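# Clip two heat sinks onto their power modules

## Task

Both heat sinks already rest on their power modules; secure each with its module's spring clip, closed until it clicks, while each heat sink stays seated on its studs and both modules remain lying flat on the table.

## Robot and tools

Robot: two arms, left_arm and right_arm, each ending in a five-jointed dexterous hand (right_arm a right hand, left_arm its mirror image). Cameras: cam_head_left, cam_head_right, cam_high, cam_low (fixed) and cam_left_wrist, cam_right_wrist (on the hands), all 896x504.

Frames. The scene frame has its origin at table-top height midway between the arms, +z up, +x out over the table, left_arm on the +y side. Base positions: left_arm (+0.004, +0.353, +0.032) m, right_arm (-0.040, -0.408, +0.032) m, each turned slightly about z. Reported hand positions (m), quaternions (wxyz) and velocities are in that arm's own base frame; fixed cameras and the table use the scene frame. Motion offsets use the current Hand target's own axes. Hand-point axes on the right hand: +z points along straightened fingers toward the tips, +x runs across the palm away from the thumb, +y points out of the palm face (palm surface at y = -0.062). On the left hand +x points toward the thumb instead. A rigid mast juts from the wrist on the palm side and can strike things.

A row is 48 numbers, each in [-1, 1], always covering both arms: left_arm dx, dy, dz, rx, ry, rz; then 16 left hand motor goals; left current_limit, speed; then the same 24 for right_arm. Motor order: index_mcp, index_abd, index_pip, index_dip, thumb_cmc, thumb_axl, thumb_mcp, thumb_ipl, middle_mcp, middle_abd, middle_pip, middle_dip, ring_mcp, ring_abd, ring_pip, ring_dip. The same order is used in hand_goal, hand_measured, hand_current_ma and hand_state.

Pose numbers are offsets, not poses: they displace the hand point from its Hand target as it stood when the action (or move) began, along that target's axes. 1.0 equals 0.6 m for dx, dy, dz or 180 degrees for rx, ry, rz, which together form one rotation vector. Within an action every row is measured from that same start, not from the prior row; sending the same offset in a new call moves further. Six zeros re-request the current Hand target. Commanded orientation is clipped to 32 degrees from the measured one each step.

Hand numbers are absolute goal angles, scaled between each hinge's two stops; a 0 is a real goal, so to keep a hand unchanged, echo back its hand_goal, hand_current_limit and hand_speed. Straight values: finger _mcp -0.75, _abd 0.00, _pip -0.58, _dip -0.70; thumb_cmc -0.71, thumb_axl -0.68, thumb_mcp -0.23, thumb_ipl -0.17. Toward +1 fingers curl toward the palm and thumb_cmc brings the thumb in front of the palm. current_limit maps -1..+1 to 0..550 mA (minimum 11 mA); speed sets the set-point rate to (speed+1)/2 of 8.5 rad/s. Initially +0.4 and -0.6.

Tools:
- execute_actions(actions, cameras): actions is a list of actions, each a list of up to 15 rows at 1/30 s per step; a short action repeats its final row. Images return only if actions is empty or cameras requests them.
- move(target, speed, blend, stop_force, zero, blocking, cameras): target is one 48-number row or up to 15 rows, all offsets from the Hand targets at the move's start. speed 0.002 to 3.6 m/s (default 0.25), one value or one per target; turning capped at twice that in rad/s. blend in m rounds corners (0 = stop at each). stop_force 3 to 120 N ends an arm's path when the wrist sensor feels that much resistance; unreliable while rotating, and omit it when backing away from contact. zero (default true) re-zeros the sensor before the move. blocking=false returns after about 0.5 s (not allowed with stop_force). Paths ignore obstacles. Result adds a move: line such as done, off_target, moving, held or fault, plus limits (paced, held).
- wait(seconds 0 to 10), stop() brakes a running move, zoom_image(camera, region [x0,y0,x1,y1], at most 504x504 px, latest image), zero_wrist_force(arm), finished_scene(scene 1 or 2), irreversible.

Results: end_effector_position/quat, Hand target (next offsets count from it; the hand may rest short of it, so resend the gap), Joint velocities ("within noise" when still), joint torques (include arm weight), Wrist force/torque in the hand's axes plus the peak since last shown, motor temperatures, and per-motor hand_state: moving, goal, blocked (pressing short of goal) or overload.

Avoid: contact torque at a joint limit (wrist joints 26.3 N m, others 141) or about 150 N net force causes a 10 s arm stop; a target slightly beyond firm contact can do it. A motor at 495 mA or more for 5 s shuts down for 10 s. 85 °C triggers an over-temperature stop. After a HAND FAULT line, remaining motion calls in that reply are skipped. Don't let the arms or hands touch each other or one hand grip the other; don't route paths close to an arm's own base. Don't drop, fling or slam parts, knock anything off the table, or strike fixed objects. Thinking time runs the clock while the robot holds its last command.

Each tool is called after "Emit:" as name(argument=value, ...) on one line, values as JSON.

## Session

Emit:
execute_actions(actions=[])

Scene clock: 0.00 s.
left_arm: end_effector_position=(+0.5877, +0.2917, +0.3633) hand_goal=(-0.754, +0.000, -0.576, -0.696, -0.714, -0.678, -0.226, -0.168, -0.754, +0.000, -0.576, -0.696, -0.754, +0.000, -0.576, -0.696) hand_measured=(-0.754, +0.000, -0.576, -0.696, -0.714, -0.678, -0.226, -0.168, -0.754, +0.000, -0.576, -0.696, -0.754, +0.000, -0.576, -0.696) hand_current_ma=(+0, +0, +0, +0, +0, +0, +0, +0, +0, +0, +0, +0, +0, +0, +0, +0) hand_state=(goal, goal, goal, goal, goal, goal, goal, goal, goal, goal, goal, goal, goal, goal, goal, goal) hand_current_limit=0.40 hand_speed=-0.60 end_effector_quat_wxyz=(+0.214, +0.245, +0.891, +0.316) | right_arm: end_effector_position=(+0.2120, +0.0099, +0.1315) hand_goal=(-0.754, +0.000, -0.576, -0.696, -0.714, -0.678, -0.226, -0.168, -0.754, +0.000, -0.576, -0.696, -0.754, +0.000, -0.576, -0.696) hand_measured=(-0.754, +0.000, -0.576, -0.696, -0.714, -0.678, -0.226, -0.168, -0.754, +0.000, -0.576, -0.696, -0.754, +0.000, -0.576, -0.696) hand_current_ma=(+0, +0, +0, +0, +0, +0, +0, +0, +0, +0, +0, +0, +0, +0, +0, +0) hand_state=(goal, goal, goal, goal, goal, goal, goal, goal, goal, goal, goal, goal, goal, goal, goal, goal) hand_current_limit=0.40 hand_speed=-0.60 end_effector_quat_wxyz=(+0.158, +0.941, -0.293, +0.063)
Joint positions: left_arm=[3.676 -1.649 -1.974 -0.315 1.693 -0.45] | right_arm=[0.027 -1.895 2.543 -2.237 -1.912 2.199]
Joint velocities: within noise
Joint torques (N m): no reading
Motor temperatures (°C): left_arm=[36 30 34 39 39 38] | right_arm=[35 31 29 33 38 45]
Wrist force (N): no reading
Wrist torque (N m): no reading
Wrist force, peak (N): no reading
Hand target: left_arm +0.5877, +0.2917, +0.3633; +0.214, +0.245, +0.891, +0.316 | right_arm +0.2120, +0.0099, +0.1315; +0.158, +0.941, -0.293, +0.063
camera_calibration:
cam_left_wrist: T_world_to_cam=[[0.423146, -0.872599, -0.243964, 0.0561324], [-0.8941, -0.445746, 0.0435435, 0.592893], [-0.146742, 0.199703, -0.968806, 0.508235], [0, 0, 0, 1]] pos_world=[0.580932, 0.211765, 0.480258]
cam_right_wrist: T_world_to_cam=[[-0.994714, -0.0975579, -0.0320367, 0.254262], [-0.102151, 0.908412, 0.405405, -0.0805532], [-0.010448, 0.406535, -0.913576, 0.246733], [0, 0, 0, 1]] pos_world=[0.247268, -0.00232473, 0.266212]

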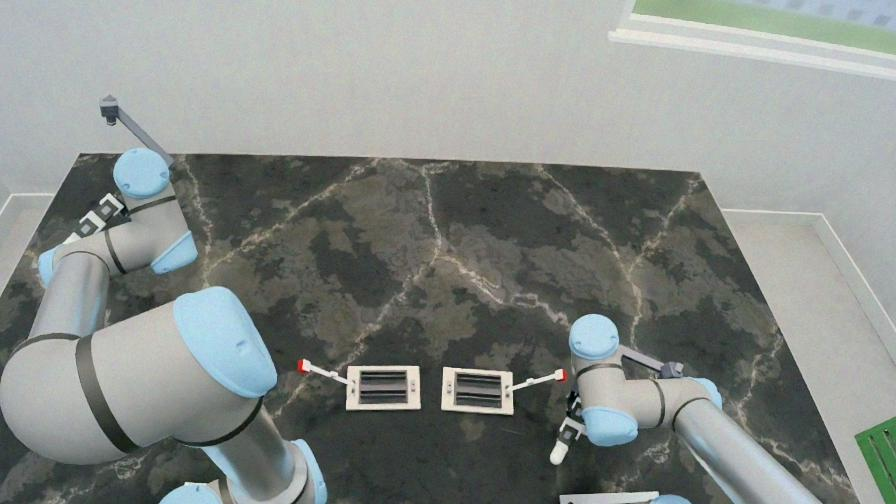

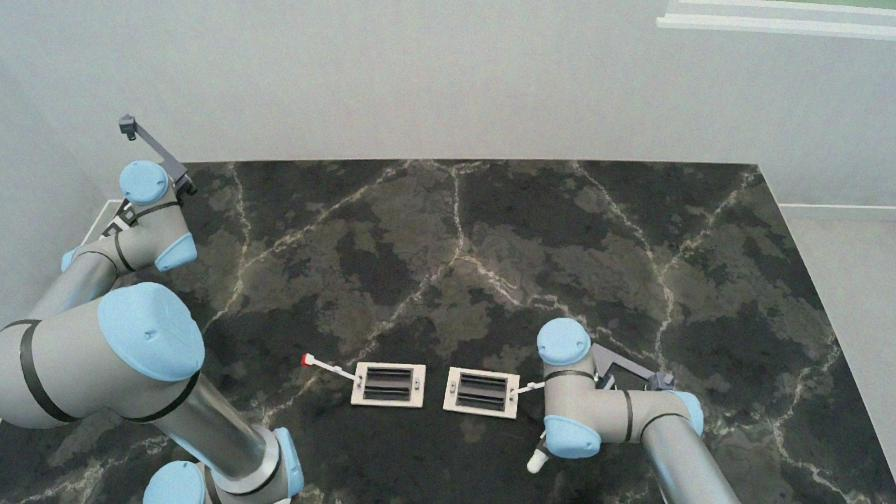

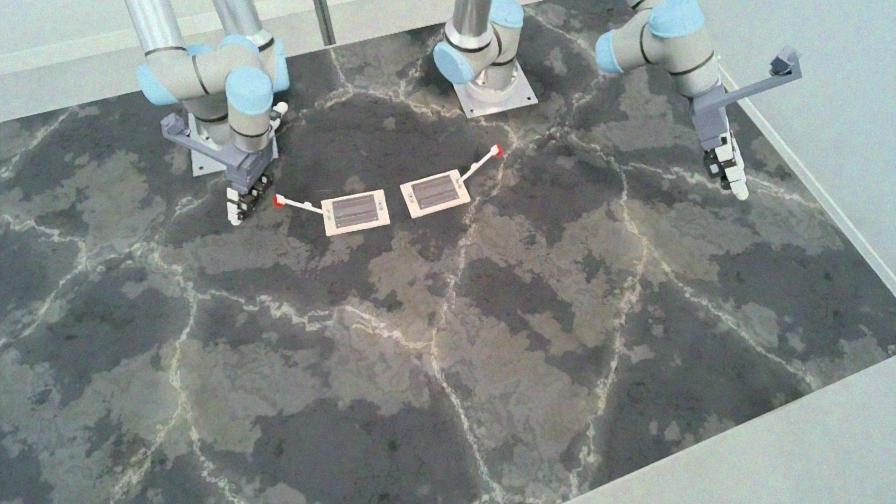

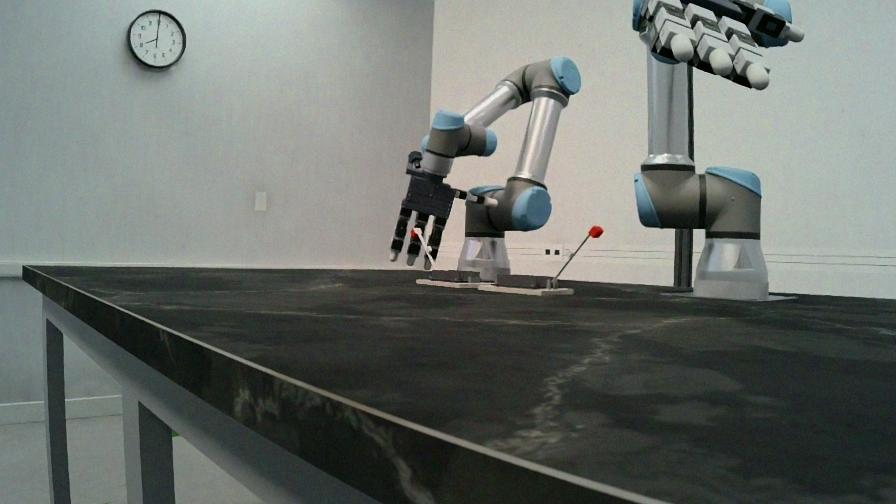

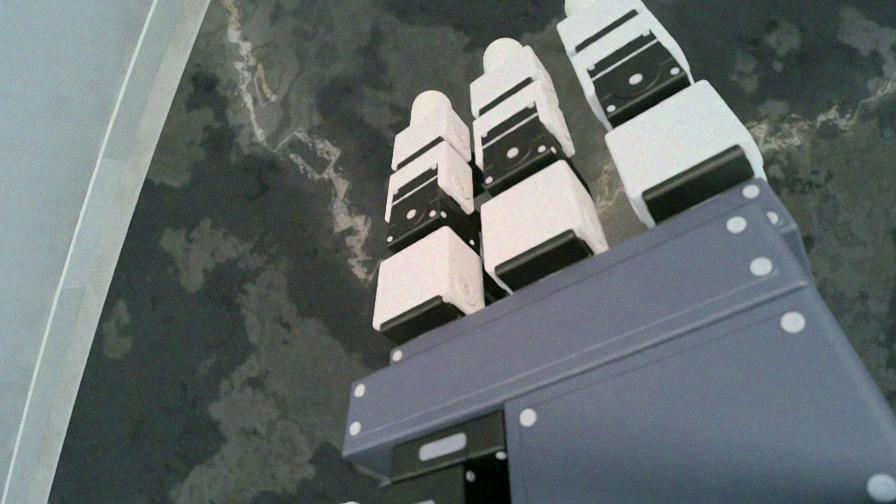

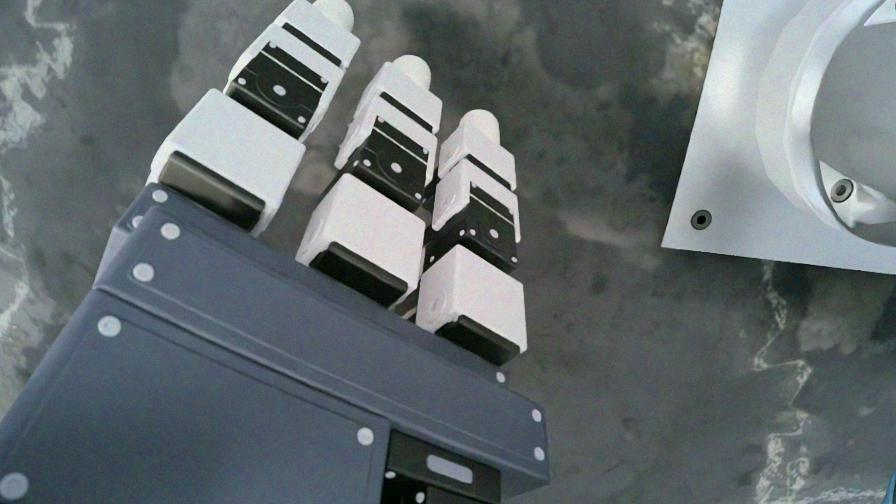

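Emit:
zoom_image(camera="cam_head_left", region=[280, 340, 590, 430])

Emit:
zoom_image(camera="cam_head_right", region=[280, 340, 590, 430])

Emit:
zoom_image(camera="cam_high", region=[250, 130, 530, 250])

Emit:
zoom_image(camera="cam_low", region=[380, 210, 620, 310])

Scaled by 1.626.

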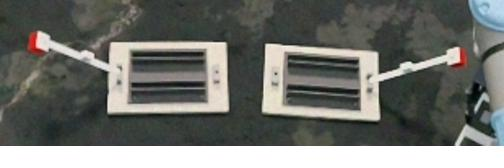

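Scaled by 1.626.

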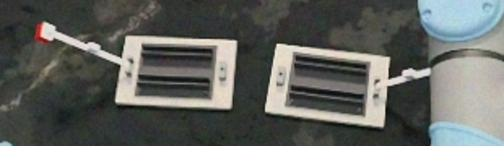

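Scaled by 1.800.

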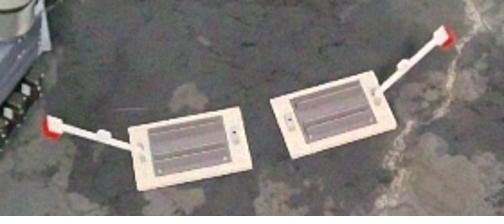

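Scaled by 2.100.

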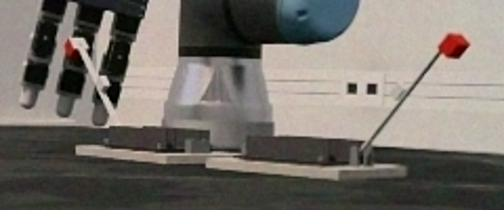

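Emit:
move(target=[0.0923,-0.5777,-0.3502,0.1814,-0.2821,0.7881,-0.34,0,0.08,-0.696,-0.714,-0.678,-0.226,-0.168,-0.34,0,0.08,-0.696,-0.34,-0.02,0.07,-0.696,0.4,-0.6,0.1235,0.1647,-0.2808,0,0,0,-0.34,0,0.08,-0.696,-0.714,-0.678,-0.226,-0.168,-0.34,0,0.08,-0.696,-0.34,-0.02,0.07,-0.696,0.4,-0.6], speed=0.4, cameras=["cam_head_left","cam_high"])

Scene clock: 57.60 s.
left_arm: end_effector_position=(+0.3270, -0.0089, +0.2683) hand_goal=(-0.340, +0.000, +0.080, -0.696, -0.714, -0.678, -0.226, -0.168, -0.340, +0.000, +0.080, -0.696, -0.340, -0.020, +0.070, -0.696) hand_measured=(-0.350, +0.000, +0.074, -0.696, -0.716, -0.678, -0.224, -0.168, -0.352, +0.000, +0.072, -0.696, -0.350, -0.018, +0.062, -0.696) hand_current_ma=(-4, +0, -1, +0, +0, +0, +0, +0, -5, +0, -2, +0, -4, +0, -2, +0) hand_state=(goal, goal, goal, goal, goal, goal, goal, goal, goal, goal, goal, goal, goal, goal, goal, goal) hand_current_limit=0.40 hand_speed=-0.60 end_effector_quat_wxyz=(+0.000, +1.000, -0.024, +0.000) | right_arm: end_effector_position=(+0.2118, -0.0501, +0.3316) hand_goal=(-0.340, +0.000, +0.080, -0.696, -0.714, -0.678, -0.226, -0.168, -0.340, +0.000, +0.080, -0.696, -0.340, -0.020, +0.070, -0.696) hand_measured=(-0.354, +0.000, +0.072, -0.696, -0.714, -0.678, -0.224, -0.168, -0.354, +0.000, +0.072, -0.696, -0.356, -0.018, +0.062, -0.696) hand_current_ma=(-23, +0, -7, +0, +0, +0, +2, +0, -21, +0, -7, +0, -23, +1, -9, +0) hand_state=(goal, goal, goal, goal, goal, goal, goal, goal, goal, goal, goal, goal, goal, goal, goal, goal) hand_current_limit=0.40 hand_speed=-0.60 end_effector_quat_wxyz=(+0.158, +0.941, -0.293, +0.063)
Joint positions: left_arm=[3.819 -1.078 -2.163 -1.472 1.571 2.295] | right_arm=[-0.2 -2.17 2.151 -1.649 -1.899 1.959]
Joint torques (N m): left_arm=[-2.75 10.58 25.19 4.14 -1.03 -1.29] | right_arm=[13.12 2.15 -15.31 -4.11 -0.29 1.72]
Wrist force (N): left_arm=[1.4 -1.0 -0.3] | right_arm=[0.3 -0.4 -0.1]
Wrist torque (N m): left_arm=[0.16 -0.14 0.20] | right_arm=[0.06 -0.04 0.10]
Wrist force, peak (N): left_arm=[1.7 -0.8 -0.4] | right_arm=[0.7 -0.1 -0.4]
Hand target: left_arm +0.3270, -0.0089, +0.2683; +0.000, +1.000, -0.024, +0.000 | right_arm +0.2118, -0.0501, +0.3316; +0.158, +0.941, -0.293, +0.063
Off the commanded pose: left_arm 0.000 m, 0 deg | right_arm 0.000 m, 0 deg.
move: done
Images, in order (width x height): cam_head_left 896x504, cam_high 896x504.

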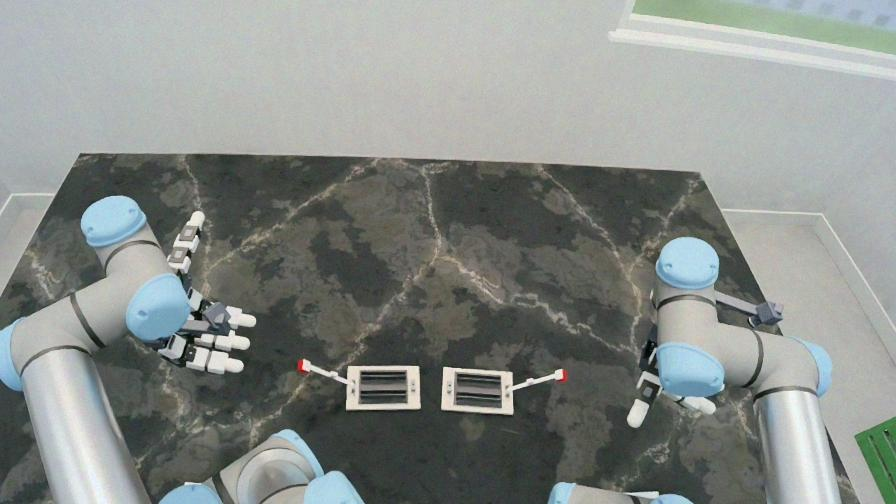

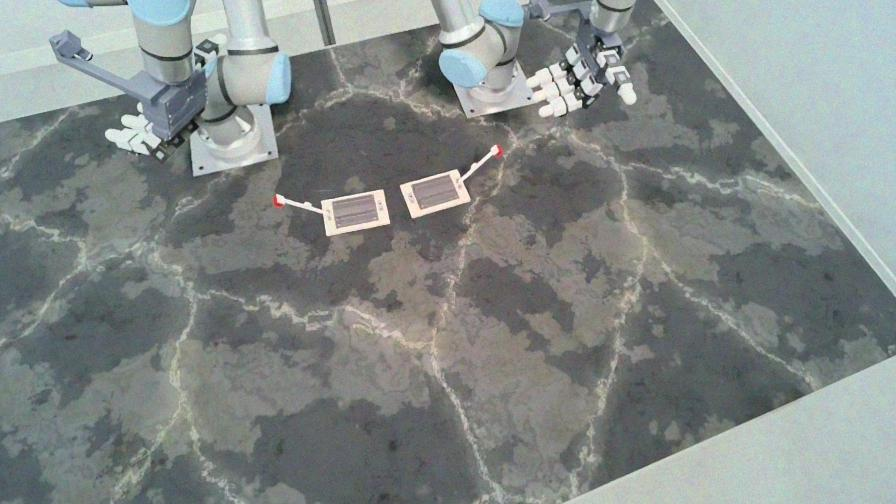

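Emit:
move(target=[0,0,0,0,0,0,1.0,0,0.08,-0.696,-0.714,-0.678,-0.226,-0.168,1.0,0,0.08,-0.696,0.93,-0.02,0.07,-0.696,0.4,-0.6,-0.1920,-0.6927,-0.0865,-0.0484,-0.1336,0.7776,1.0,0,0.08,-0.696,-0.714,-0.678,-0.226,-0.168,1.0,0,0.08,-0.696,0.93,-0.02,0.07,-0.696,0.4,-0.6], speed=0.4, cameras=["cam_head_left","cam_head_right","cam_right_wrist"])

Emit:
zoom_image(camera="cam_right_wrist", region=[0, 0, 448, 252])

Emit:
zoom_image(camera="cam_right_wrist", region=[400, 0, 848, 252])

Scene clock: 64.97 s.
left_arm: end_effector_position=(+0.3270, -0.0089, +0.2683) hand_goal=(+1.000, +0.000, +0.080, -0.696, -0.714, -0.678, -0.226, -0.168, +1.000, +0.000, +0.080, -0.696, +0.930, -0.020, +0.070, -0.696) hand_measured=(+0.986, +0.000, +0.076, -0.696, -0.716, -0.678, -0.224, -0.168, +0.984, +0.000, +0.076, -0.696, +0.900, -0.026, +0.064, -0.696) hand_current_ma=(-6, +0, +0, +0, +0, +0, +0, +0, -8, +0, +0, +0, -22, -1, -1, +0) hand_state=(goal, goal, goal, goal, goal, goal, goal, goal, goal, goal, goal, goal, blocked, goal, goal, goal) hand_current_limit=0.40 hand_speed=-0.60 end_effector_quat_wxyz=(+0.000, +1.000, -0.024, +0.000) | right_arm: end_effector_position=(+0.2300, +0.0010, +0.3209) hand_goal=(+1.000, +0.000, +0.080, -0.696, -0.714, -0.678, -0.226, -0.168, +1.000, +0.000, +0.080, -0.696, +0.930, -0.020, +0.070, -0.696) hand_measured=(+0.986, +0.000, +0.078, -0.696, -0.716, -0.678, -0.224, -0.168, +0.988, +0.000, +0.078, -0.696, +0.900, -0.026, +0.064, -0.696) hand_current_ma=(-20, +0, -2, +0, -2, +0, +3, +0, -18, +0, -2, +0, -60, -5, -5, +0) hand_state=(goal, goal, goal, goal, goal, goal, goal, goal, goal, goal, goal, goal, blocked, goal, goal, goal) hand_current_limit=0.40 hand_speed=-0.60 end_effector_quat_wxyz=(+0.146, +0.884, -0.439, +0.059)
Joint positions: left_arm=[3.819 -1.077 -2.163 -1.472 1.571 2.295] | right_arm=[-0.095 -2.024 2.071 -1.624 -1.888 2.397]
Joint torques (N m): left_arm=[-7.78 11.39 13.1 3.25 1.69 2.43] | right_arm=[-13.68 -13.45 -14.56 -3.77 -2.13 0.96]
Wrist force (N): left_arm=[1.4 -1.0 -0.1] | right_arm=[0.4 -0.1 0.0]
Wrist torque (N m): left_arm=[0.18 -0.12 0.20] | right_arm=[0.08 0.00 0.15]
Wrist force, peak (N): left_arm=[1.6 -1.3 -0.3] | right_arm=[-0.9 -4.7 0.0]
Hand target: left_arm +0.3270, -0.0089, +0.2683; +0.000, +1.000, -0.024, +0.000 | right_arm +0.2300, +0.0010, +0.3209; +0.146, +0.884, -0.439, +0.059 (not the last commanded pose)
Off the commanded pose: left_arm 0.000 m, 0 deg | right_arm 0.379 m, 124 deg.
move: held (right_arm; a check stopped the path); limits=held
pose unreachable (right arm): on one or more control steps of this call, first in action 0 (counted from 0), this arm could not follow its commanded pose, so it was not sent that pose on those steps. It may still have moved: this result reports where it is.
cause: moving toward the commanded pose would bring two parts of the arm too close to each other (joints 4 (wrist 1) to 6 (wrist 3) lie between them).
camera_calibration:
cam_right_wrist: T_world_to_cam=[[-0.974054, 0.210474, -0.0831819, 0.288687], [0.155525, 0.889532, 0.429586, -0.214432], [0.16441, 0.405503, -0.899187, 0.378644], [0, 0, 0, 1]] pos_world=[0.252294, -0.0235584, 0.456603]
Images, in order (width x height): cam_head_left 896x504, cam_head_right 896x504, cam_right_wrist 896x504.

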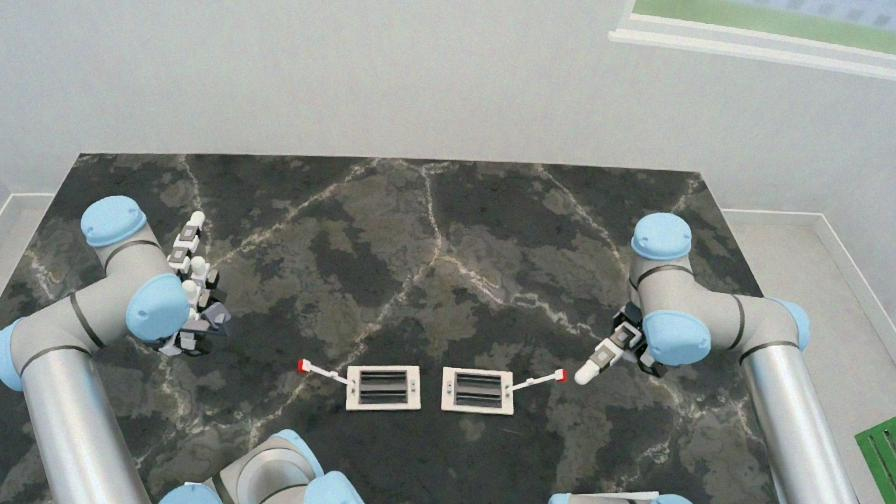

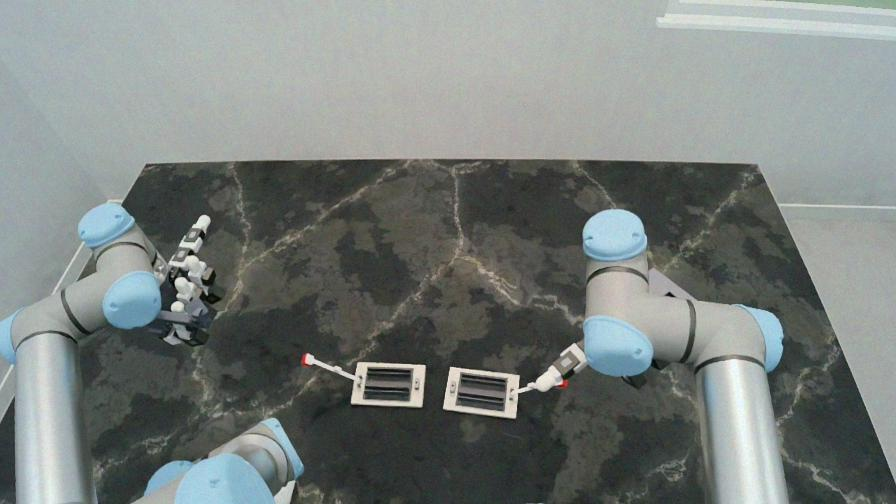

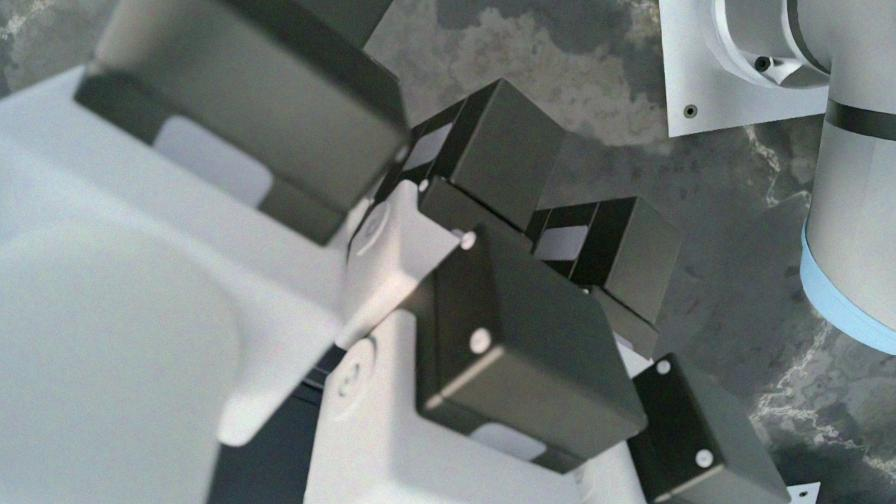

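Scaled by 1.125.

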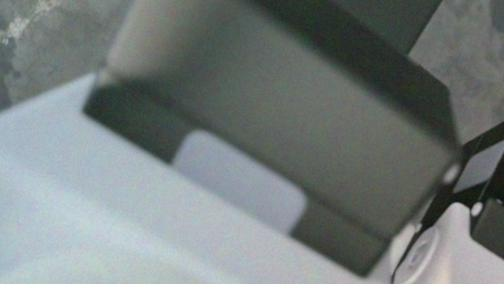

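Scaled by 1.125.

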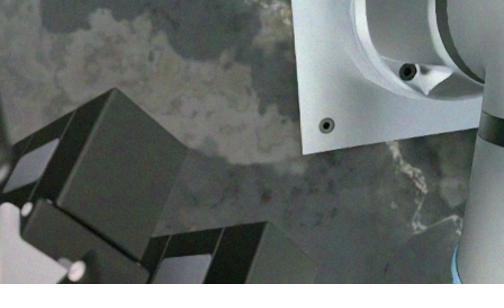

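Emit:
move(target=[[0,0,0,0,0,0,1.0,0,0.08,-0.696,-0.714,-0.678,-0.226,-0.168,1.0,0,0.08,-0.696,0.93,-0.02,0.07,-0.696,0.4,-0.6,0.0748,-0.0892,-0.0187,0.1078,-0.0171,-0.4343,1.0,0,0.08,-0.696,-0.714,-0.678,-0.226,-0.168,1.0,0,0.08,-0.696,0.93,-0.02,0.07,-0.696,0.4,-0.6],[0,0,0,0,0,0,1.0,0,0.08,-0.696,-0.714,-0.678,-0.226,-0.168,1.0,0,0.08,-0.696,0.93,-0.02,0.07,-0.696,0.4,-0.6,0.0493,-0.1920,-0.0297,0.1215,0.0701,-0.8615,1.0,0,0.08,-0.696,-0.714,-0.678,-0.226,-0.168,1.0,0,0.08,-0.696,0.93,-0.02,0.07,-0.696,0.4,-0.6]], speed=0.4, blend=0.02, cameras=["cam_head_right"])

Scene clock: 89.53 s.
left_arm: end_effector_position=(+0.3270, -0.0089, +0.2683) hand_goal=(+1.000, +0.000, +0.080, -0.696, -0.714, -0.678, -0.226, -0.168, +1.000, +0.000, +0.080, -0.696, +0.930, -0.020, +0.070, -0.696) hand_measured=(+0.986, +0.000, +0.076, -0.696, -0.716, -0.678, -0.224, -0.168, +0.984, +0.000, +0.076, -0.696, +0.900, -0.026, +0.064, -0.696) hand_current_ma=(-6, +0, +0, +0, +0, +0, +0, +0, -8, +0, +0, +0, -22, -1, -1, +0) hand_state=(goal, goal, goal, goal, goal, goal, goal, goal, goal, goal, goal, goal, blocked, goal, goal, goal) hand_current_limit=0.40 hand_speed=-0.60 end_effector_quat_wxyz=(+0.000, +1.000, -0.024, +0.000) | right_arm: end_effector_position=(+0.3399, +0.0498, +0.3209) hand_goal=(+1.000, +0.000, +0.080, -0.696, -0.714, -0.678, -0.226, -0.168, +1.000, +0.000, +0.080, -0.696, +0.930, -0.020, +0.070, -0.696) hand_measured=(+0.986, +0.000, +0.078, -0.696, -0.716, -0.678, -0.224, -0.168, +0.988, +0.000, +0.078, -0.696, +0.900, -0.026, +0.064, -0.696) hand_current_ma=(-20, +0, -2, +0, -1, +0, +3, +0, -18, +0, -2, +0, -60, -5, -5, +0) hand_state=(goal, goal, goal, goal, goal, goal, goal, goal, goal, goal, goal, goal, blocked, goal, goal, goal) hand_current_limit=0.40 hand_speed=-0.60 end_effector_quat_wxyz=(+0.000, +0.616, +0.788, +0.000)
Joint positions: left_arm=[3.819 -1.077 -2.163 -1.472 1.571 2.295] | right_arm=[-0.344 -2.253 2.104 -1.423 -1.571 -0.587]
Joint torques (N m): left_arm=[-3.98 8.68 14.97 1.63 0.04 2.48] | right_arm=[12.4 -4.52 -17.45 -0.72 -0.74 -1.85]
Wrist force (N): left_arm=[1.3 -1.2 -0.4] | right_arm=[0.6 0.1 -0.2]
Wrist torque (N m): left_arm=[0.19 -0.12 0.20] | right_arm=[0.19 -0.10 -0.02]
Wrist force, peak (N): left_arm=[1.6 -1.2 -0.2] | right_arm=[0.9 0.0 0.1]
Hand target: left_arm +0.3270, -0.0089, +0.2683; +0.000, +1.000, -0.024, +0.000 | right_arm +0.3399, +0.0499, +0.3209; +0.000, +0.616, +0.788, +0.000
Off the commanded pose: left_arm 0.000 m, 0 deg | right_arm 0.000 m, 0 deg.
move: done
Images, in order (width x height): cam_head_right 896x504.

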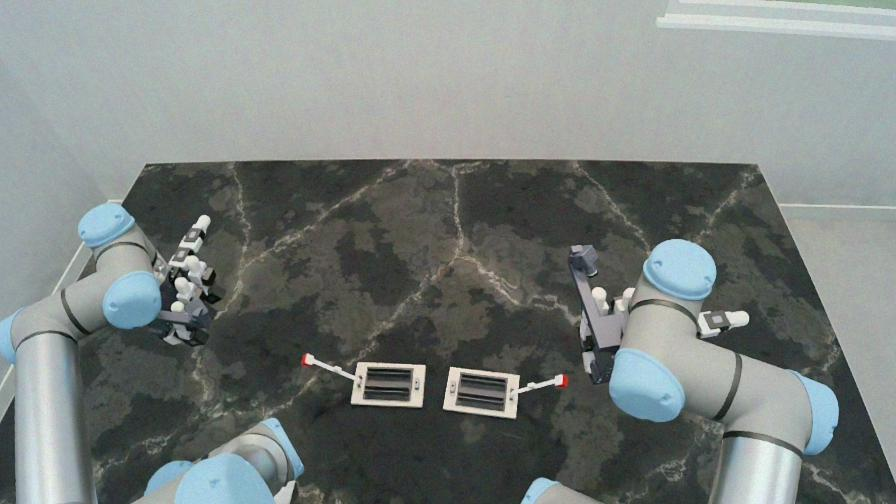

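Now to the survey pose.

Emit:
move(target=[0,0,0,0,0,0,1.0,0,0.08,-0.696,-0.714,-0.678,-0.226,-0.168,1.0,0,0.08,-0.696,0.93,-0.02,0.07,-0.696,0.4,-0.6,0.4827,0.1430,0.12,0,0,-0.4426,1.0,0,0.08,-0.696,-0.714,-0.678,-0.226,-0.168,1.0,0,0.08,-0.696,0.93,-0.02,0.07,-0.696,0.4,-0.6], speed=0.35, cameras=["cam_head_left","cam_right_wrist"])

Emit:
zoom_image(camera="cam_right_wrist", region=[300, 0, 748, 252])

Scene clock: 95.17 s.
left_arm: end_effector_position=(+0.3270, -0.0089, +0.2683) hand_goal=(+1.000, +0.000, +0.080, -0.696, -0.714, -0.678, -0.226, -0.168, +1.000, +0.000, +0.080, -0.696, +0.930, -0.020, +0.070, -0.696) hand_measured=(+0.986, +0.000, +0.076, -0.696, -0.716, -0.678, -0.224, -0.168, +0.984, +0.000, +0.076, -0.696, +0.900, -0.026, +0.064, -0.696) hand_current_ma=(-6, +0, +0, +0, +0, +0, +0, +0, -8, +0, +0, +0, -22, -1, -1, +0) hand_state=(goal, goal, goal, goal, goal, goal, goal, goal, goal, goal, goal, goal, blocked, goal, goal, goal) hand_current_limit=0.40 hand_speed=-0.60 end_effector_quat_wxyz=(+0.000, +1.000, -0.024, +0.000) | right_arm: end_effector_position=(+0.3531, +0.3516, +0.2488) hand_goal=(+1.000, +0.000, +0.080, -0.696, -0.714, -0.678, -0.226, -0.168, +1.000, +0.000, +0.080, -0.696, +0.930, -0.020, +0.070, -0.696) hand_measured=(+0.986, +0.000, +0.078, -0.696, -0.716, -0.678, -0.224, -0.168, +0.988, +0.000, +0.078, -0.696, +0.900, -0.026, +0.064, -0.696) hand_current_ma=(-20, +0, -2, +0, -1, +0, +3, +0, -18, +0, -2, +0, -60, -5, -5, +0) hand_state=(goal, goal, goal, goal, goal, goal, goal, goal, goal, goal, goal, goal, blocked, goal, goal, goal) hand_current_limit=0.40 hand_speed=-0.60 end_effector_quat_wxyz=(+0.000, -0.032, +0.999, +0.000)
Joint positions: left_arm=[3.819 -1.077 -2.163 -1.472 1.571 2.295] | right_arm=[0.352 -1.74 2.005 -1.837 -1.572 -1.282]
Joint torques (N m): left_arm=[-0.12 7.07 16.64 1.33 -1.26 2.55] | right_arm=[-9.98 -10.78 -17.61 -1.65 -0.75 -0.6]
Wrist force (N): left_arm=[1.4 -1.1 -0.1] | right_arm=[0.1 -0.2 0.0]
Wrist torque (N m): left_arm=[0.17 -0.12 0.20] | right_arm=[0.12 -0.02 -0.08]
Wrist force, peak (N): left_arm=[1.5 -1.2 -0.3] | right_arm=[-0.3 1.0 0.1]
Hand target: left_arm +0.3270, -0.0089, +0.2683; +0.000, +1.000, -0.024, +0.000 | right_arm +0.3532, +0.3516, +0.2487; +0.000, -0.032, +0.999, +0.000
Off the commanded pose: left_arm 0.000 m, 0 deg | right_arm 0.000 m, 0 deg.
move: done
camera_calibration:
cam_right_wrist: T_world_to_cam=[[0.728464, 0.684107, -0.0365725, -0.450549], [0.514334, -0.510858, 0.688828, -0.213339], [0.452549, -0.520597, -0.724002, 0.331712], [0, 0, 0, 1]] pos_world=[0.28782, 0.371926, 0.370636]
Images, in order (width x height): cam_head_left 896x504, cam_right_wrist 896x504.

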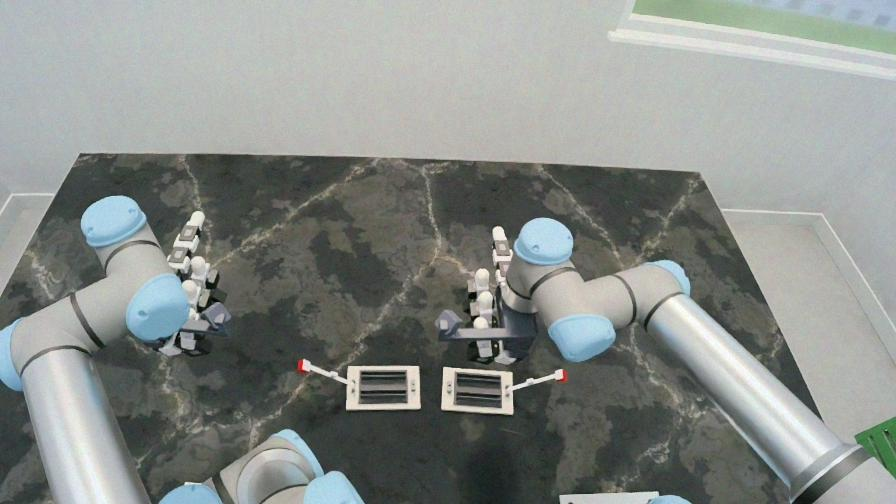

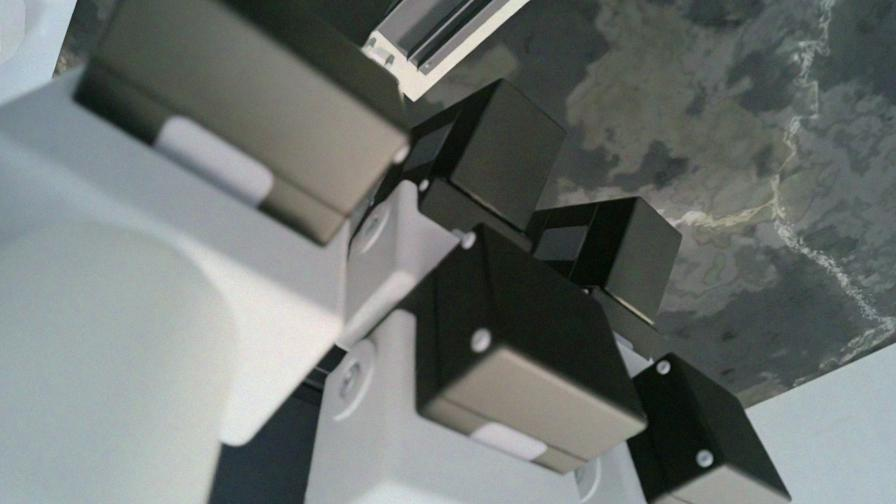

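Scaled by 1.125.

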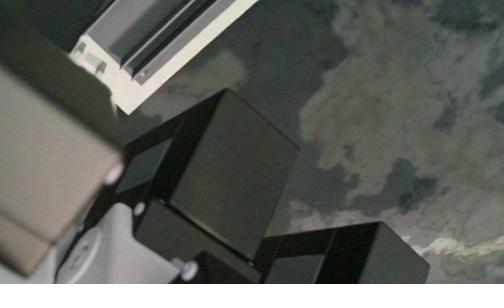

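Emit:
zoom_image(camera="cam_right_wrist", region=[340, 0, 540, 112])

Scaled by 2.520.

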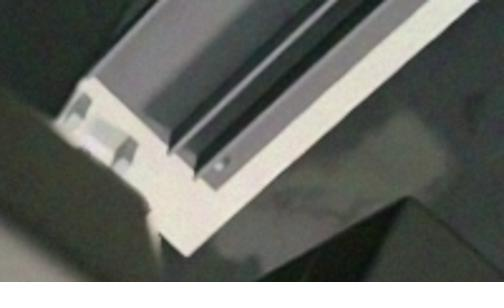

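Emit:
move(target=[0,0,0,0,0,0,1.0,0,0.08,-0.696,-0.714,-0.678,-0.226,-0.168,1.0,0,0.08,-0.696,0.93,-0.02,0.07,-0.696,0.4,-0.6,0.0482,-0.2835,0,0,0,0,1.0,0,0.08,-0.696,-0.714,-0.678,-0.226,-0.168,1.0,0,0.08,-0.696,0.93,-0.02,0.07,-0.696,0.4,-0.6], speed=0.3, cameras=["cam_head_left","cam_right_wrist"])

Emit:
zoom_image(camera="cam_right_wrist", region=[340, 0, 620, 160])

Scene clock: 146.37 s.
left_arm: end_effector_position=(+0.3270, -0.0089, +0.2683) hand_goal=(+1.000, +0.000, +0.080, -0.696, -0.714, -0.678, -0.226, -0.168, +1.000, +0.000, +0.080, -0.696, +0.930, -0.020, +0.070, -0.696) hand_measured=(+0.986, +0.000, +0.076, -0.696, -0.716, -0.678, -0.224, -0.168, +0.984, +0.000, +0.076, -0.696, +0.900, -0.026, +0.064, -0.696) hand_current_ma=(-6, +0, +0, +0, +0, +0, +0, +0, -8, +0, +0, +0, -22, -1, -1, +0) hand_state=(goal, goal, goal, goal, goal, goal, goal, goal, goal, goal, goal, goal, blocked, goal, goal, goal) hand_current_limit=0.40 hand_speed=-0.60 end_effector_quat_wxyz=(+0.000, +1.000, -0.024, +0.000) | right_arm: end_effector_position=(+0.3351, +0.1801, +0.2488) hand_goal=(+1.000, +0.000, +0.080, -0.696, -0.714, -0.678, -0.226, -0.168, +1.000, +0.000, +0.080, -0.696, +0.930, -0.020, +0.070, -0.696) hand_measured=(+0.986, +0.000, +0.078, -0.696, -0.714, -0.678, -0.224, -0.168, +0.988, +0.000, +0.078, -0.696, +0.900, -0.026, +0.064, -0.696) hand_current_ma=(-20, +0, -2, +0, +0, +0, +3, +0, -18, +0, -2, +0, -60, -5, -5, +0) hand_state=(goal, goal, goal, goal, goal, goal, goal, goal, goal, goal, goal, goal, blocked, goal, goal, goal) hand_current_limit=0.40 hand_speed=-0.60 end_effector_quat_wxyz=(+0.000, -0.032, +0.999, +0.000)
Joint positions: left_arm=[3.819 -1.077 -2.163 -1.472 1.571 2.295] | right_arm=[-0.127 -2.015 2.189 -1.745 -1.571 -1.761]
Joint torques (N m): left_arm=[1.4 6.58 18.04 1.51 -1.45 2.43] | right_arm=[-11.83 -6.29 -28.52 -3.67 -0.95 -1.87]
Wrist force (N): left_arm=[1.4 -1.1 -0.2] | right_arm=[0.2 -0.2 -0.2]
Wrist torque (N m): left_arm=[0.18 -0.12 0.20] | right_arm=[0.15 -0.03 -0.07]
Wrist force, peak (N): left_arm=[1.5 -1.2 -0.2] | right_arm=[0.4 -2.3 -0.2]
Hand target: left_arm +0.3270, -0.0089, +0.2683; +0.000, +1.000, -0.024, +0.000 | right_arm +0.3351, +0.1800, +0.2488; +0.000, -0.032, +0.999, +0.000
Off the commanded pose: left_arm 0.000 m, 0 deg | right_arm 0.000 m, 0 deg.
move: done
camera_calibration:
cam_right_wrist: T_world_to_cam=[[0.728356, 0.684219, -0.036628, -0.320016], [0.514469, -0.510783, 0.688784, -0.291779], [0.45257, -0.520524, -0.724041, 0.250518], [0, 0, 0, 1]] pos_world=[0.26982, 0.200326, 0.370636]
Images, in order (width x height): cam_head_left 896x504, cam_right_wrist 896x504.

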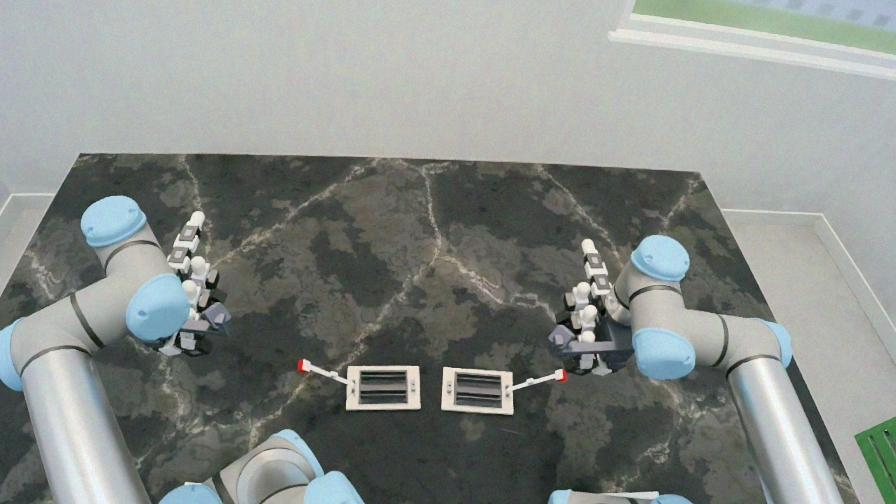

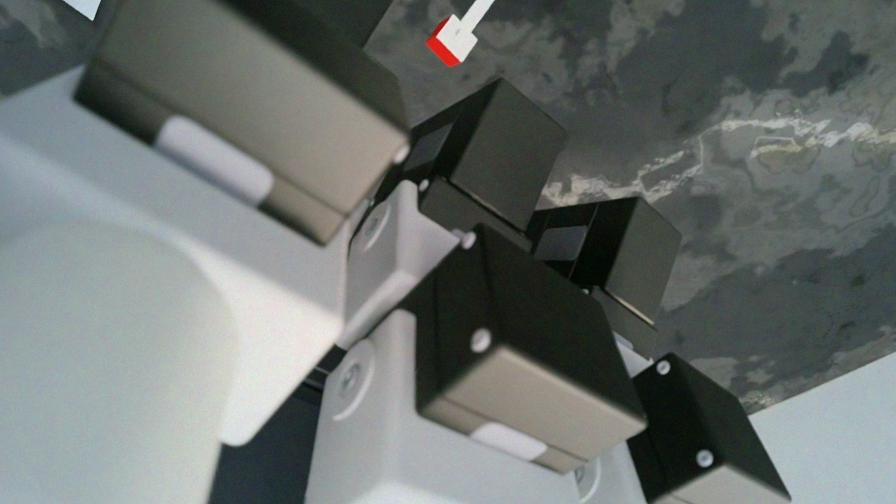

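Scaled by 1.800.

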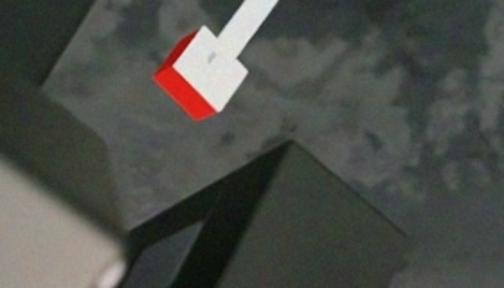

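Emit:
wait(seconds=0, cameras=["cam_head_left","cam_head_right","cam_high","cam_low"])

Emit:
zoom_image(camera="cam_head_left", region=[430, 350, 590, 430])

Emit:
zoom_image(camera="cam_head_right", region=[430, 350, 590, 430])

Emit:
zoom_image(camera="cam_low", region=[390, 210, 490, 300])

Emit:
zoom_image(camera="cam_high", region=[260, 180, 400, 240])

Scene clock: 156.23 s.
left_arm: end_effector_position=(+0.3270, -0.0089, +0.2683) hand_goal=(+1.000, +0.000, +0.080, -0.696, -0.714, -0.678, -0.226, -0.168, +1.000, +0.000, +0.080, -0.696, +0.930, -0.020, +0.070, -0.696) hand_measured=(+0.986, +0.000, +0.076, -0.696, -0.716, -0.678, -0.224, -0.168, +0.984, +0.000, +0.076, -0.696, +0.900, -0.026, +0.064, -0.696) hand_current_ma=(-6, +0, +0, +0, +0, +0, +0, +0, -8, +0, +0, +0, -22, -1, -1, +0) hand_state=(goal, goal, goal, goal, goal, goal, goal, goal, goal, goal, goal, goal, blocked, goal, goal, goal) hand_current_limit=0.40 hand_speed=-0.60 end_effector_quat_wxyz=(+0.000, +1.000, -0.024, +0.000) | right_arm: end_effector_position=(+0.3351, +0.1800, +0.2488) hand_goal=(+1.000, +0.000, +0.080, -0.696, -0.714, -0.678, -0.226, -0.168, +1.000, +0.000, +0.080, -0.696, +0.930, -0.020, +0.070, -0.696) hand_measured=(+0.986, +0.000, +0.078, -0.696, -0.714, -0.678, -0.224, -0.168, +0.988, +0.000, +0.078, -0.696, +0.900, -0.026, +0.064, -0.696) hand_current_ma=(-20, +0, -2, +0, +0, +0, +3, +0, -18, +0, -2, +0, -60, -5, -5, +0) hand_state=(goal, goal, goal, goal, goal, goal, goal, goal, goal, goal, goal, goal, blocked, goal, goal, goal) hand_current_limit=0.40 hand_speed=-0.60 end_effector_quat_wxyz=(+0.000, -0.032, +0.999, +0.000)
Joint positions: left_arm=[3.819 -1.077 -2.163 -1.472 1.571 2.295] | right_arm=[-0.127 -2.015 2.189 -1.745 -1.571 -1.761]
Joint torques (N m): left_arm=[3.82 5.1 18.11 1.44 -1.43 2.39] | right_arm=[-13.18 -13.35 -30.13 -1.56 -1.15 -1.45]
Wrist force (N): left_arm=[1.4 -1.3 -0.3] | right_arm=[0.2 -0.1 0.0]
Wrist torque (N m): left_arm=[0.16 -0.13 0.20] | right_arm=[0.15 -0.03 0.01]
Wrist force, peak (N): left_arm=[1.4 -1.3 -0.3] | right_arm=[0.3 0.0 -0.2]
Hand target: left_arm +0.3270, -0.0089, +0.2683; +0.000, +1.000, -0.024, +0.000 | right_arm +0.3351, +0.1800, +0.2488; +0.000, -0.032, +0.999, +0.000
Off the commanded pose: left_arm 0.000 m, 0 deg | right_arm 0.000 m, 0 deg.
Images, in order (width x height): cam_head_left 896x504, cam_head_right 896x504, cam_high 896x504, cam_low 896x504.

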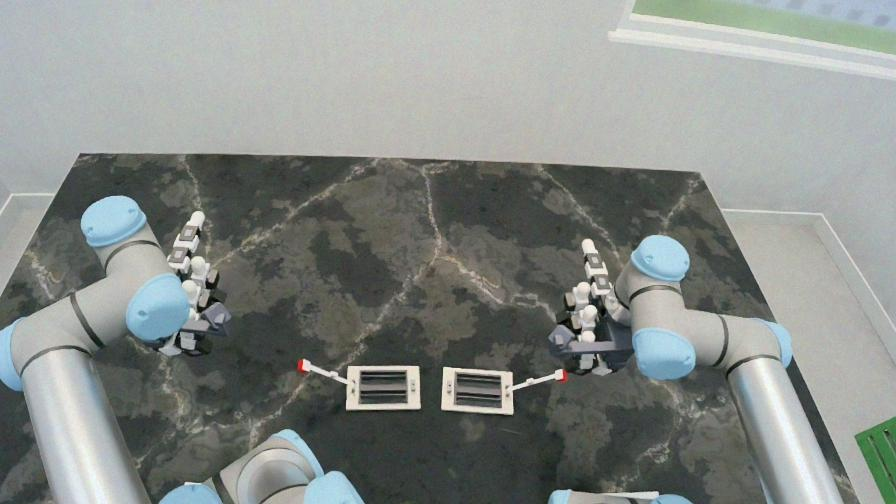

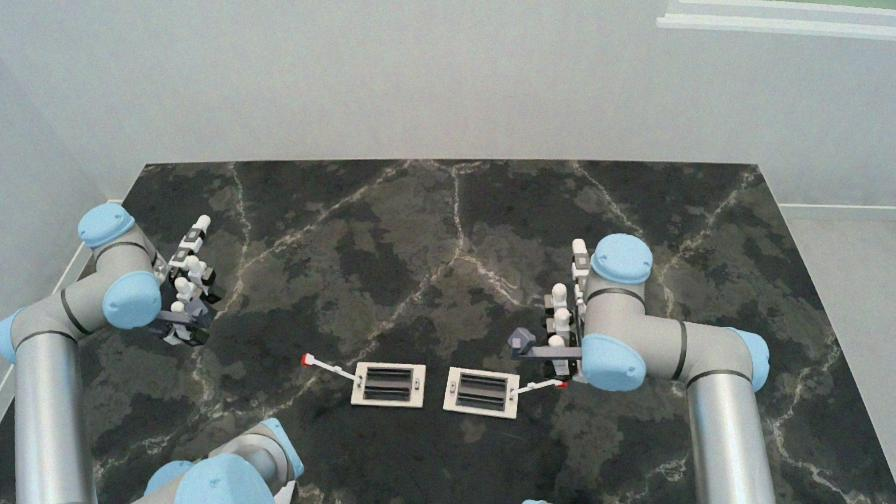

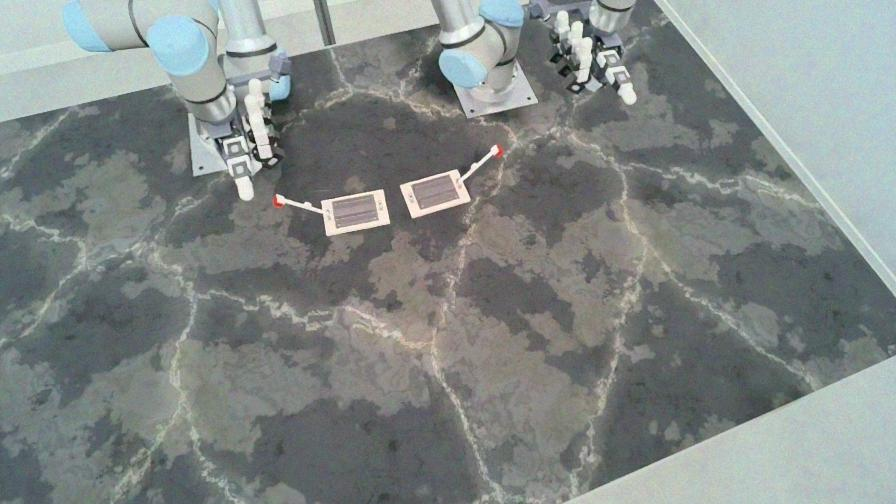

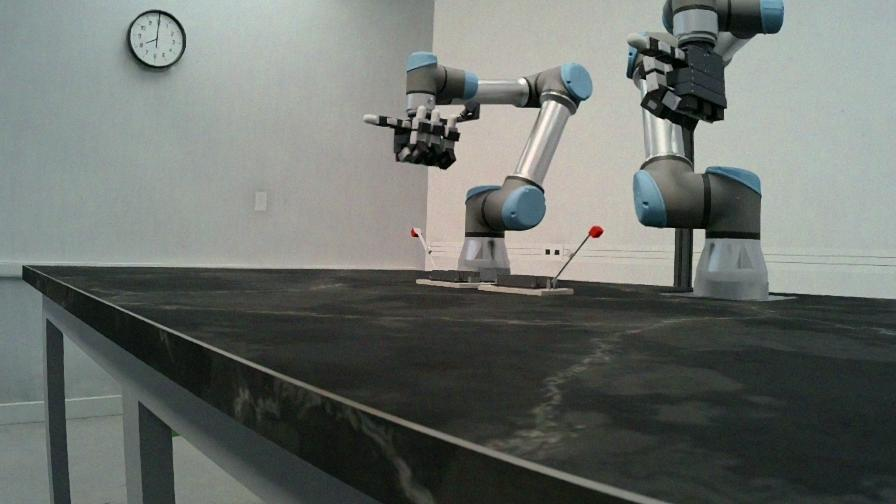

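Scaled by 3.150.

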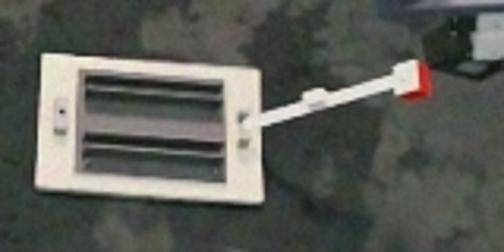

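Scaled by 3.150.

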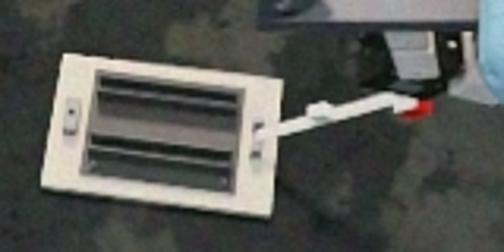

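Scaled by 5.040.

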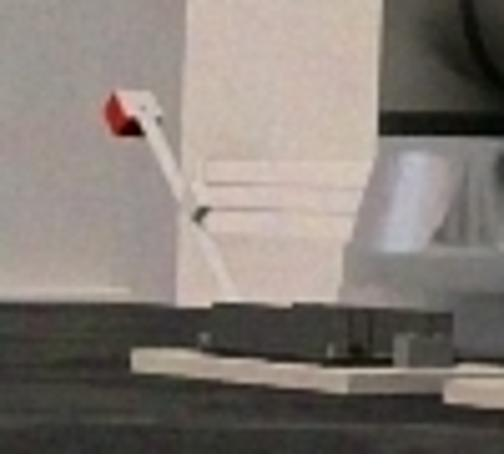

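Scaled by 3.600.

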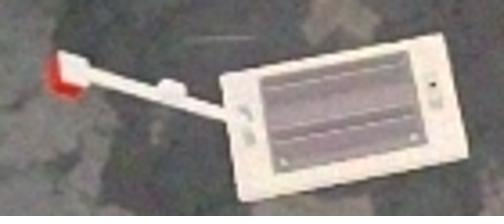

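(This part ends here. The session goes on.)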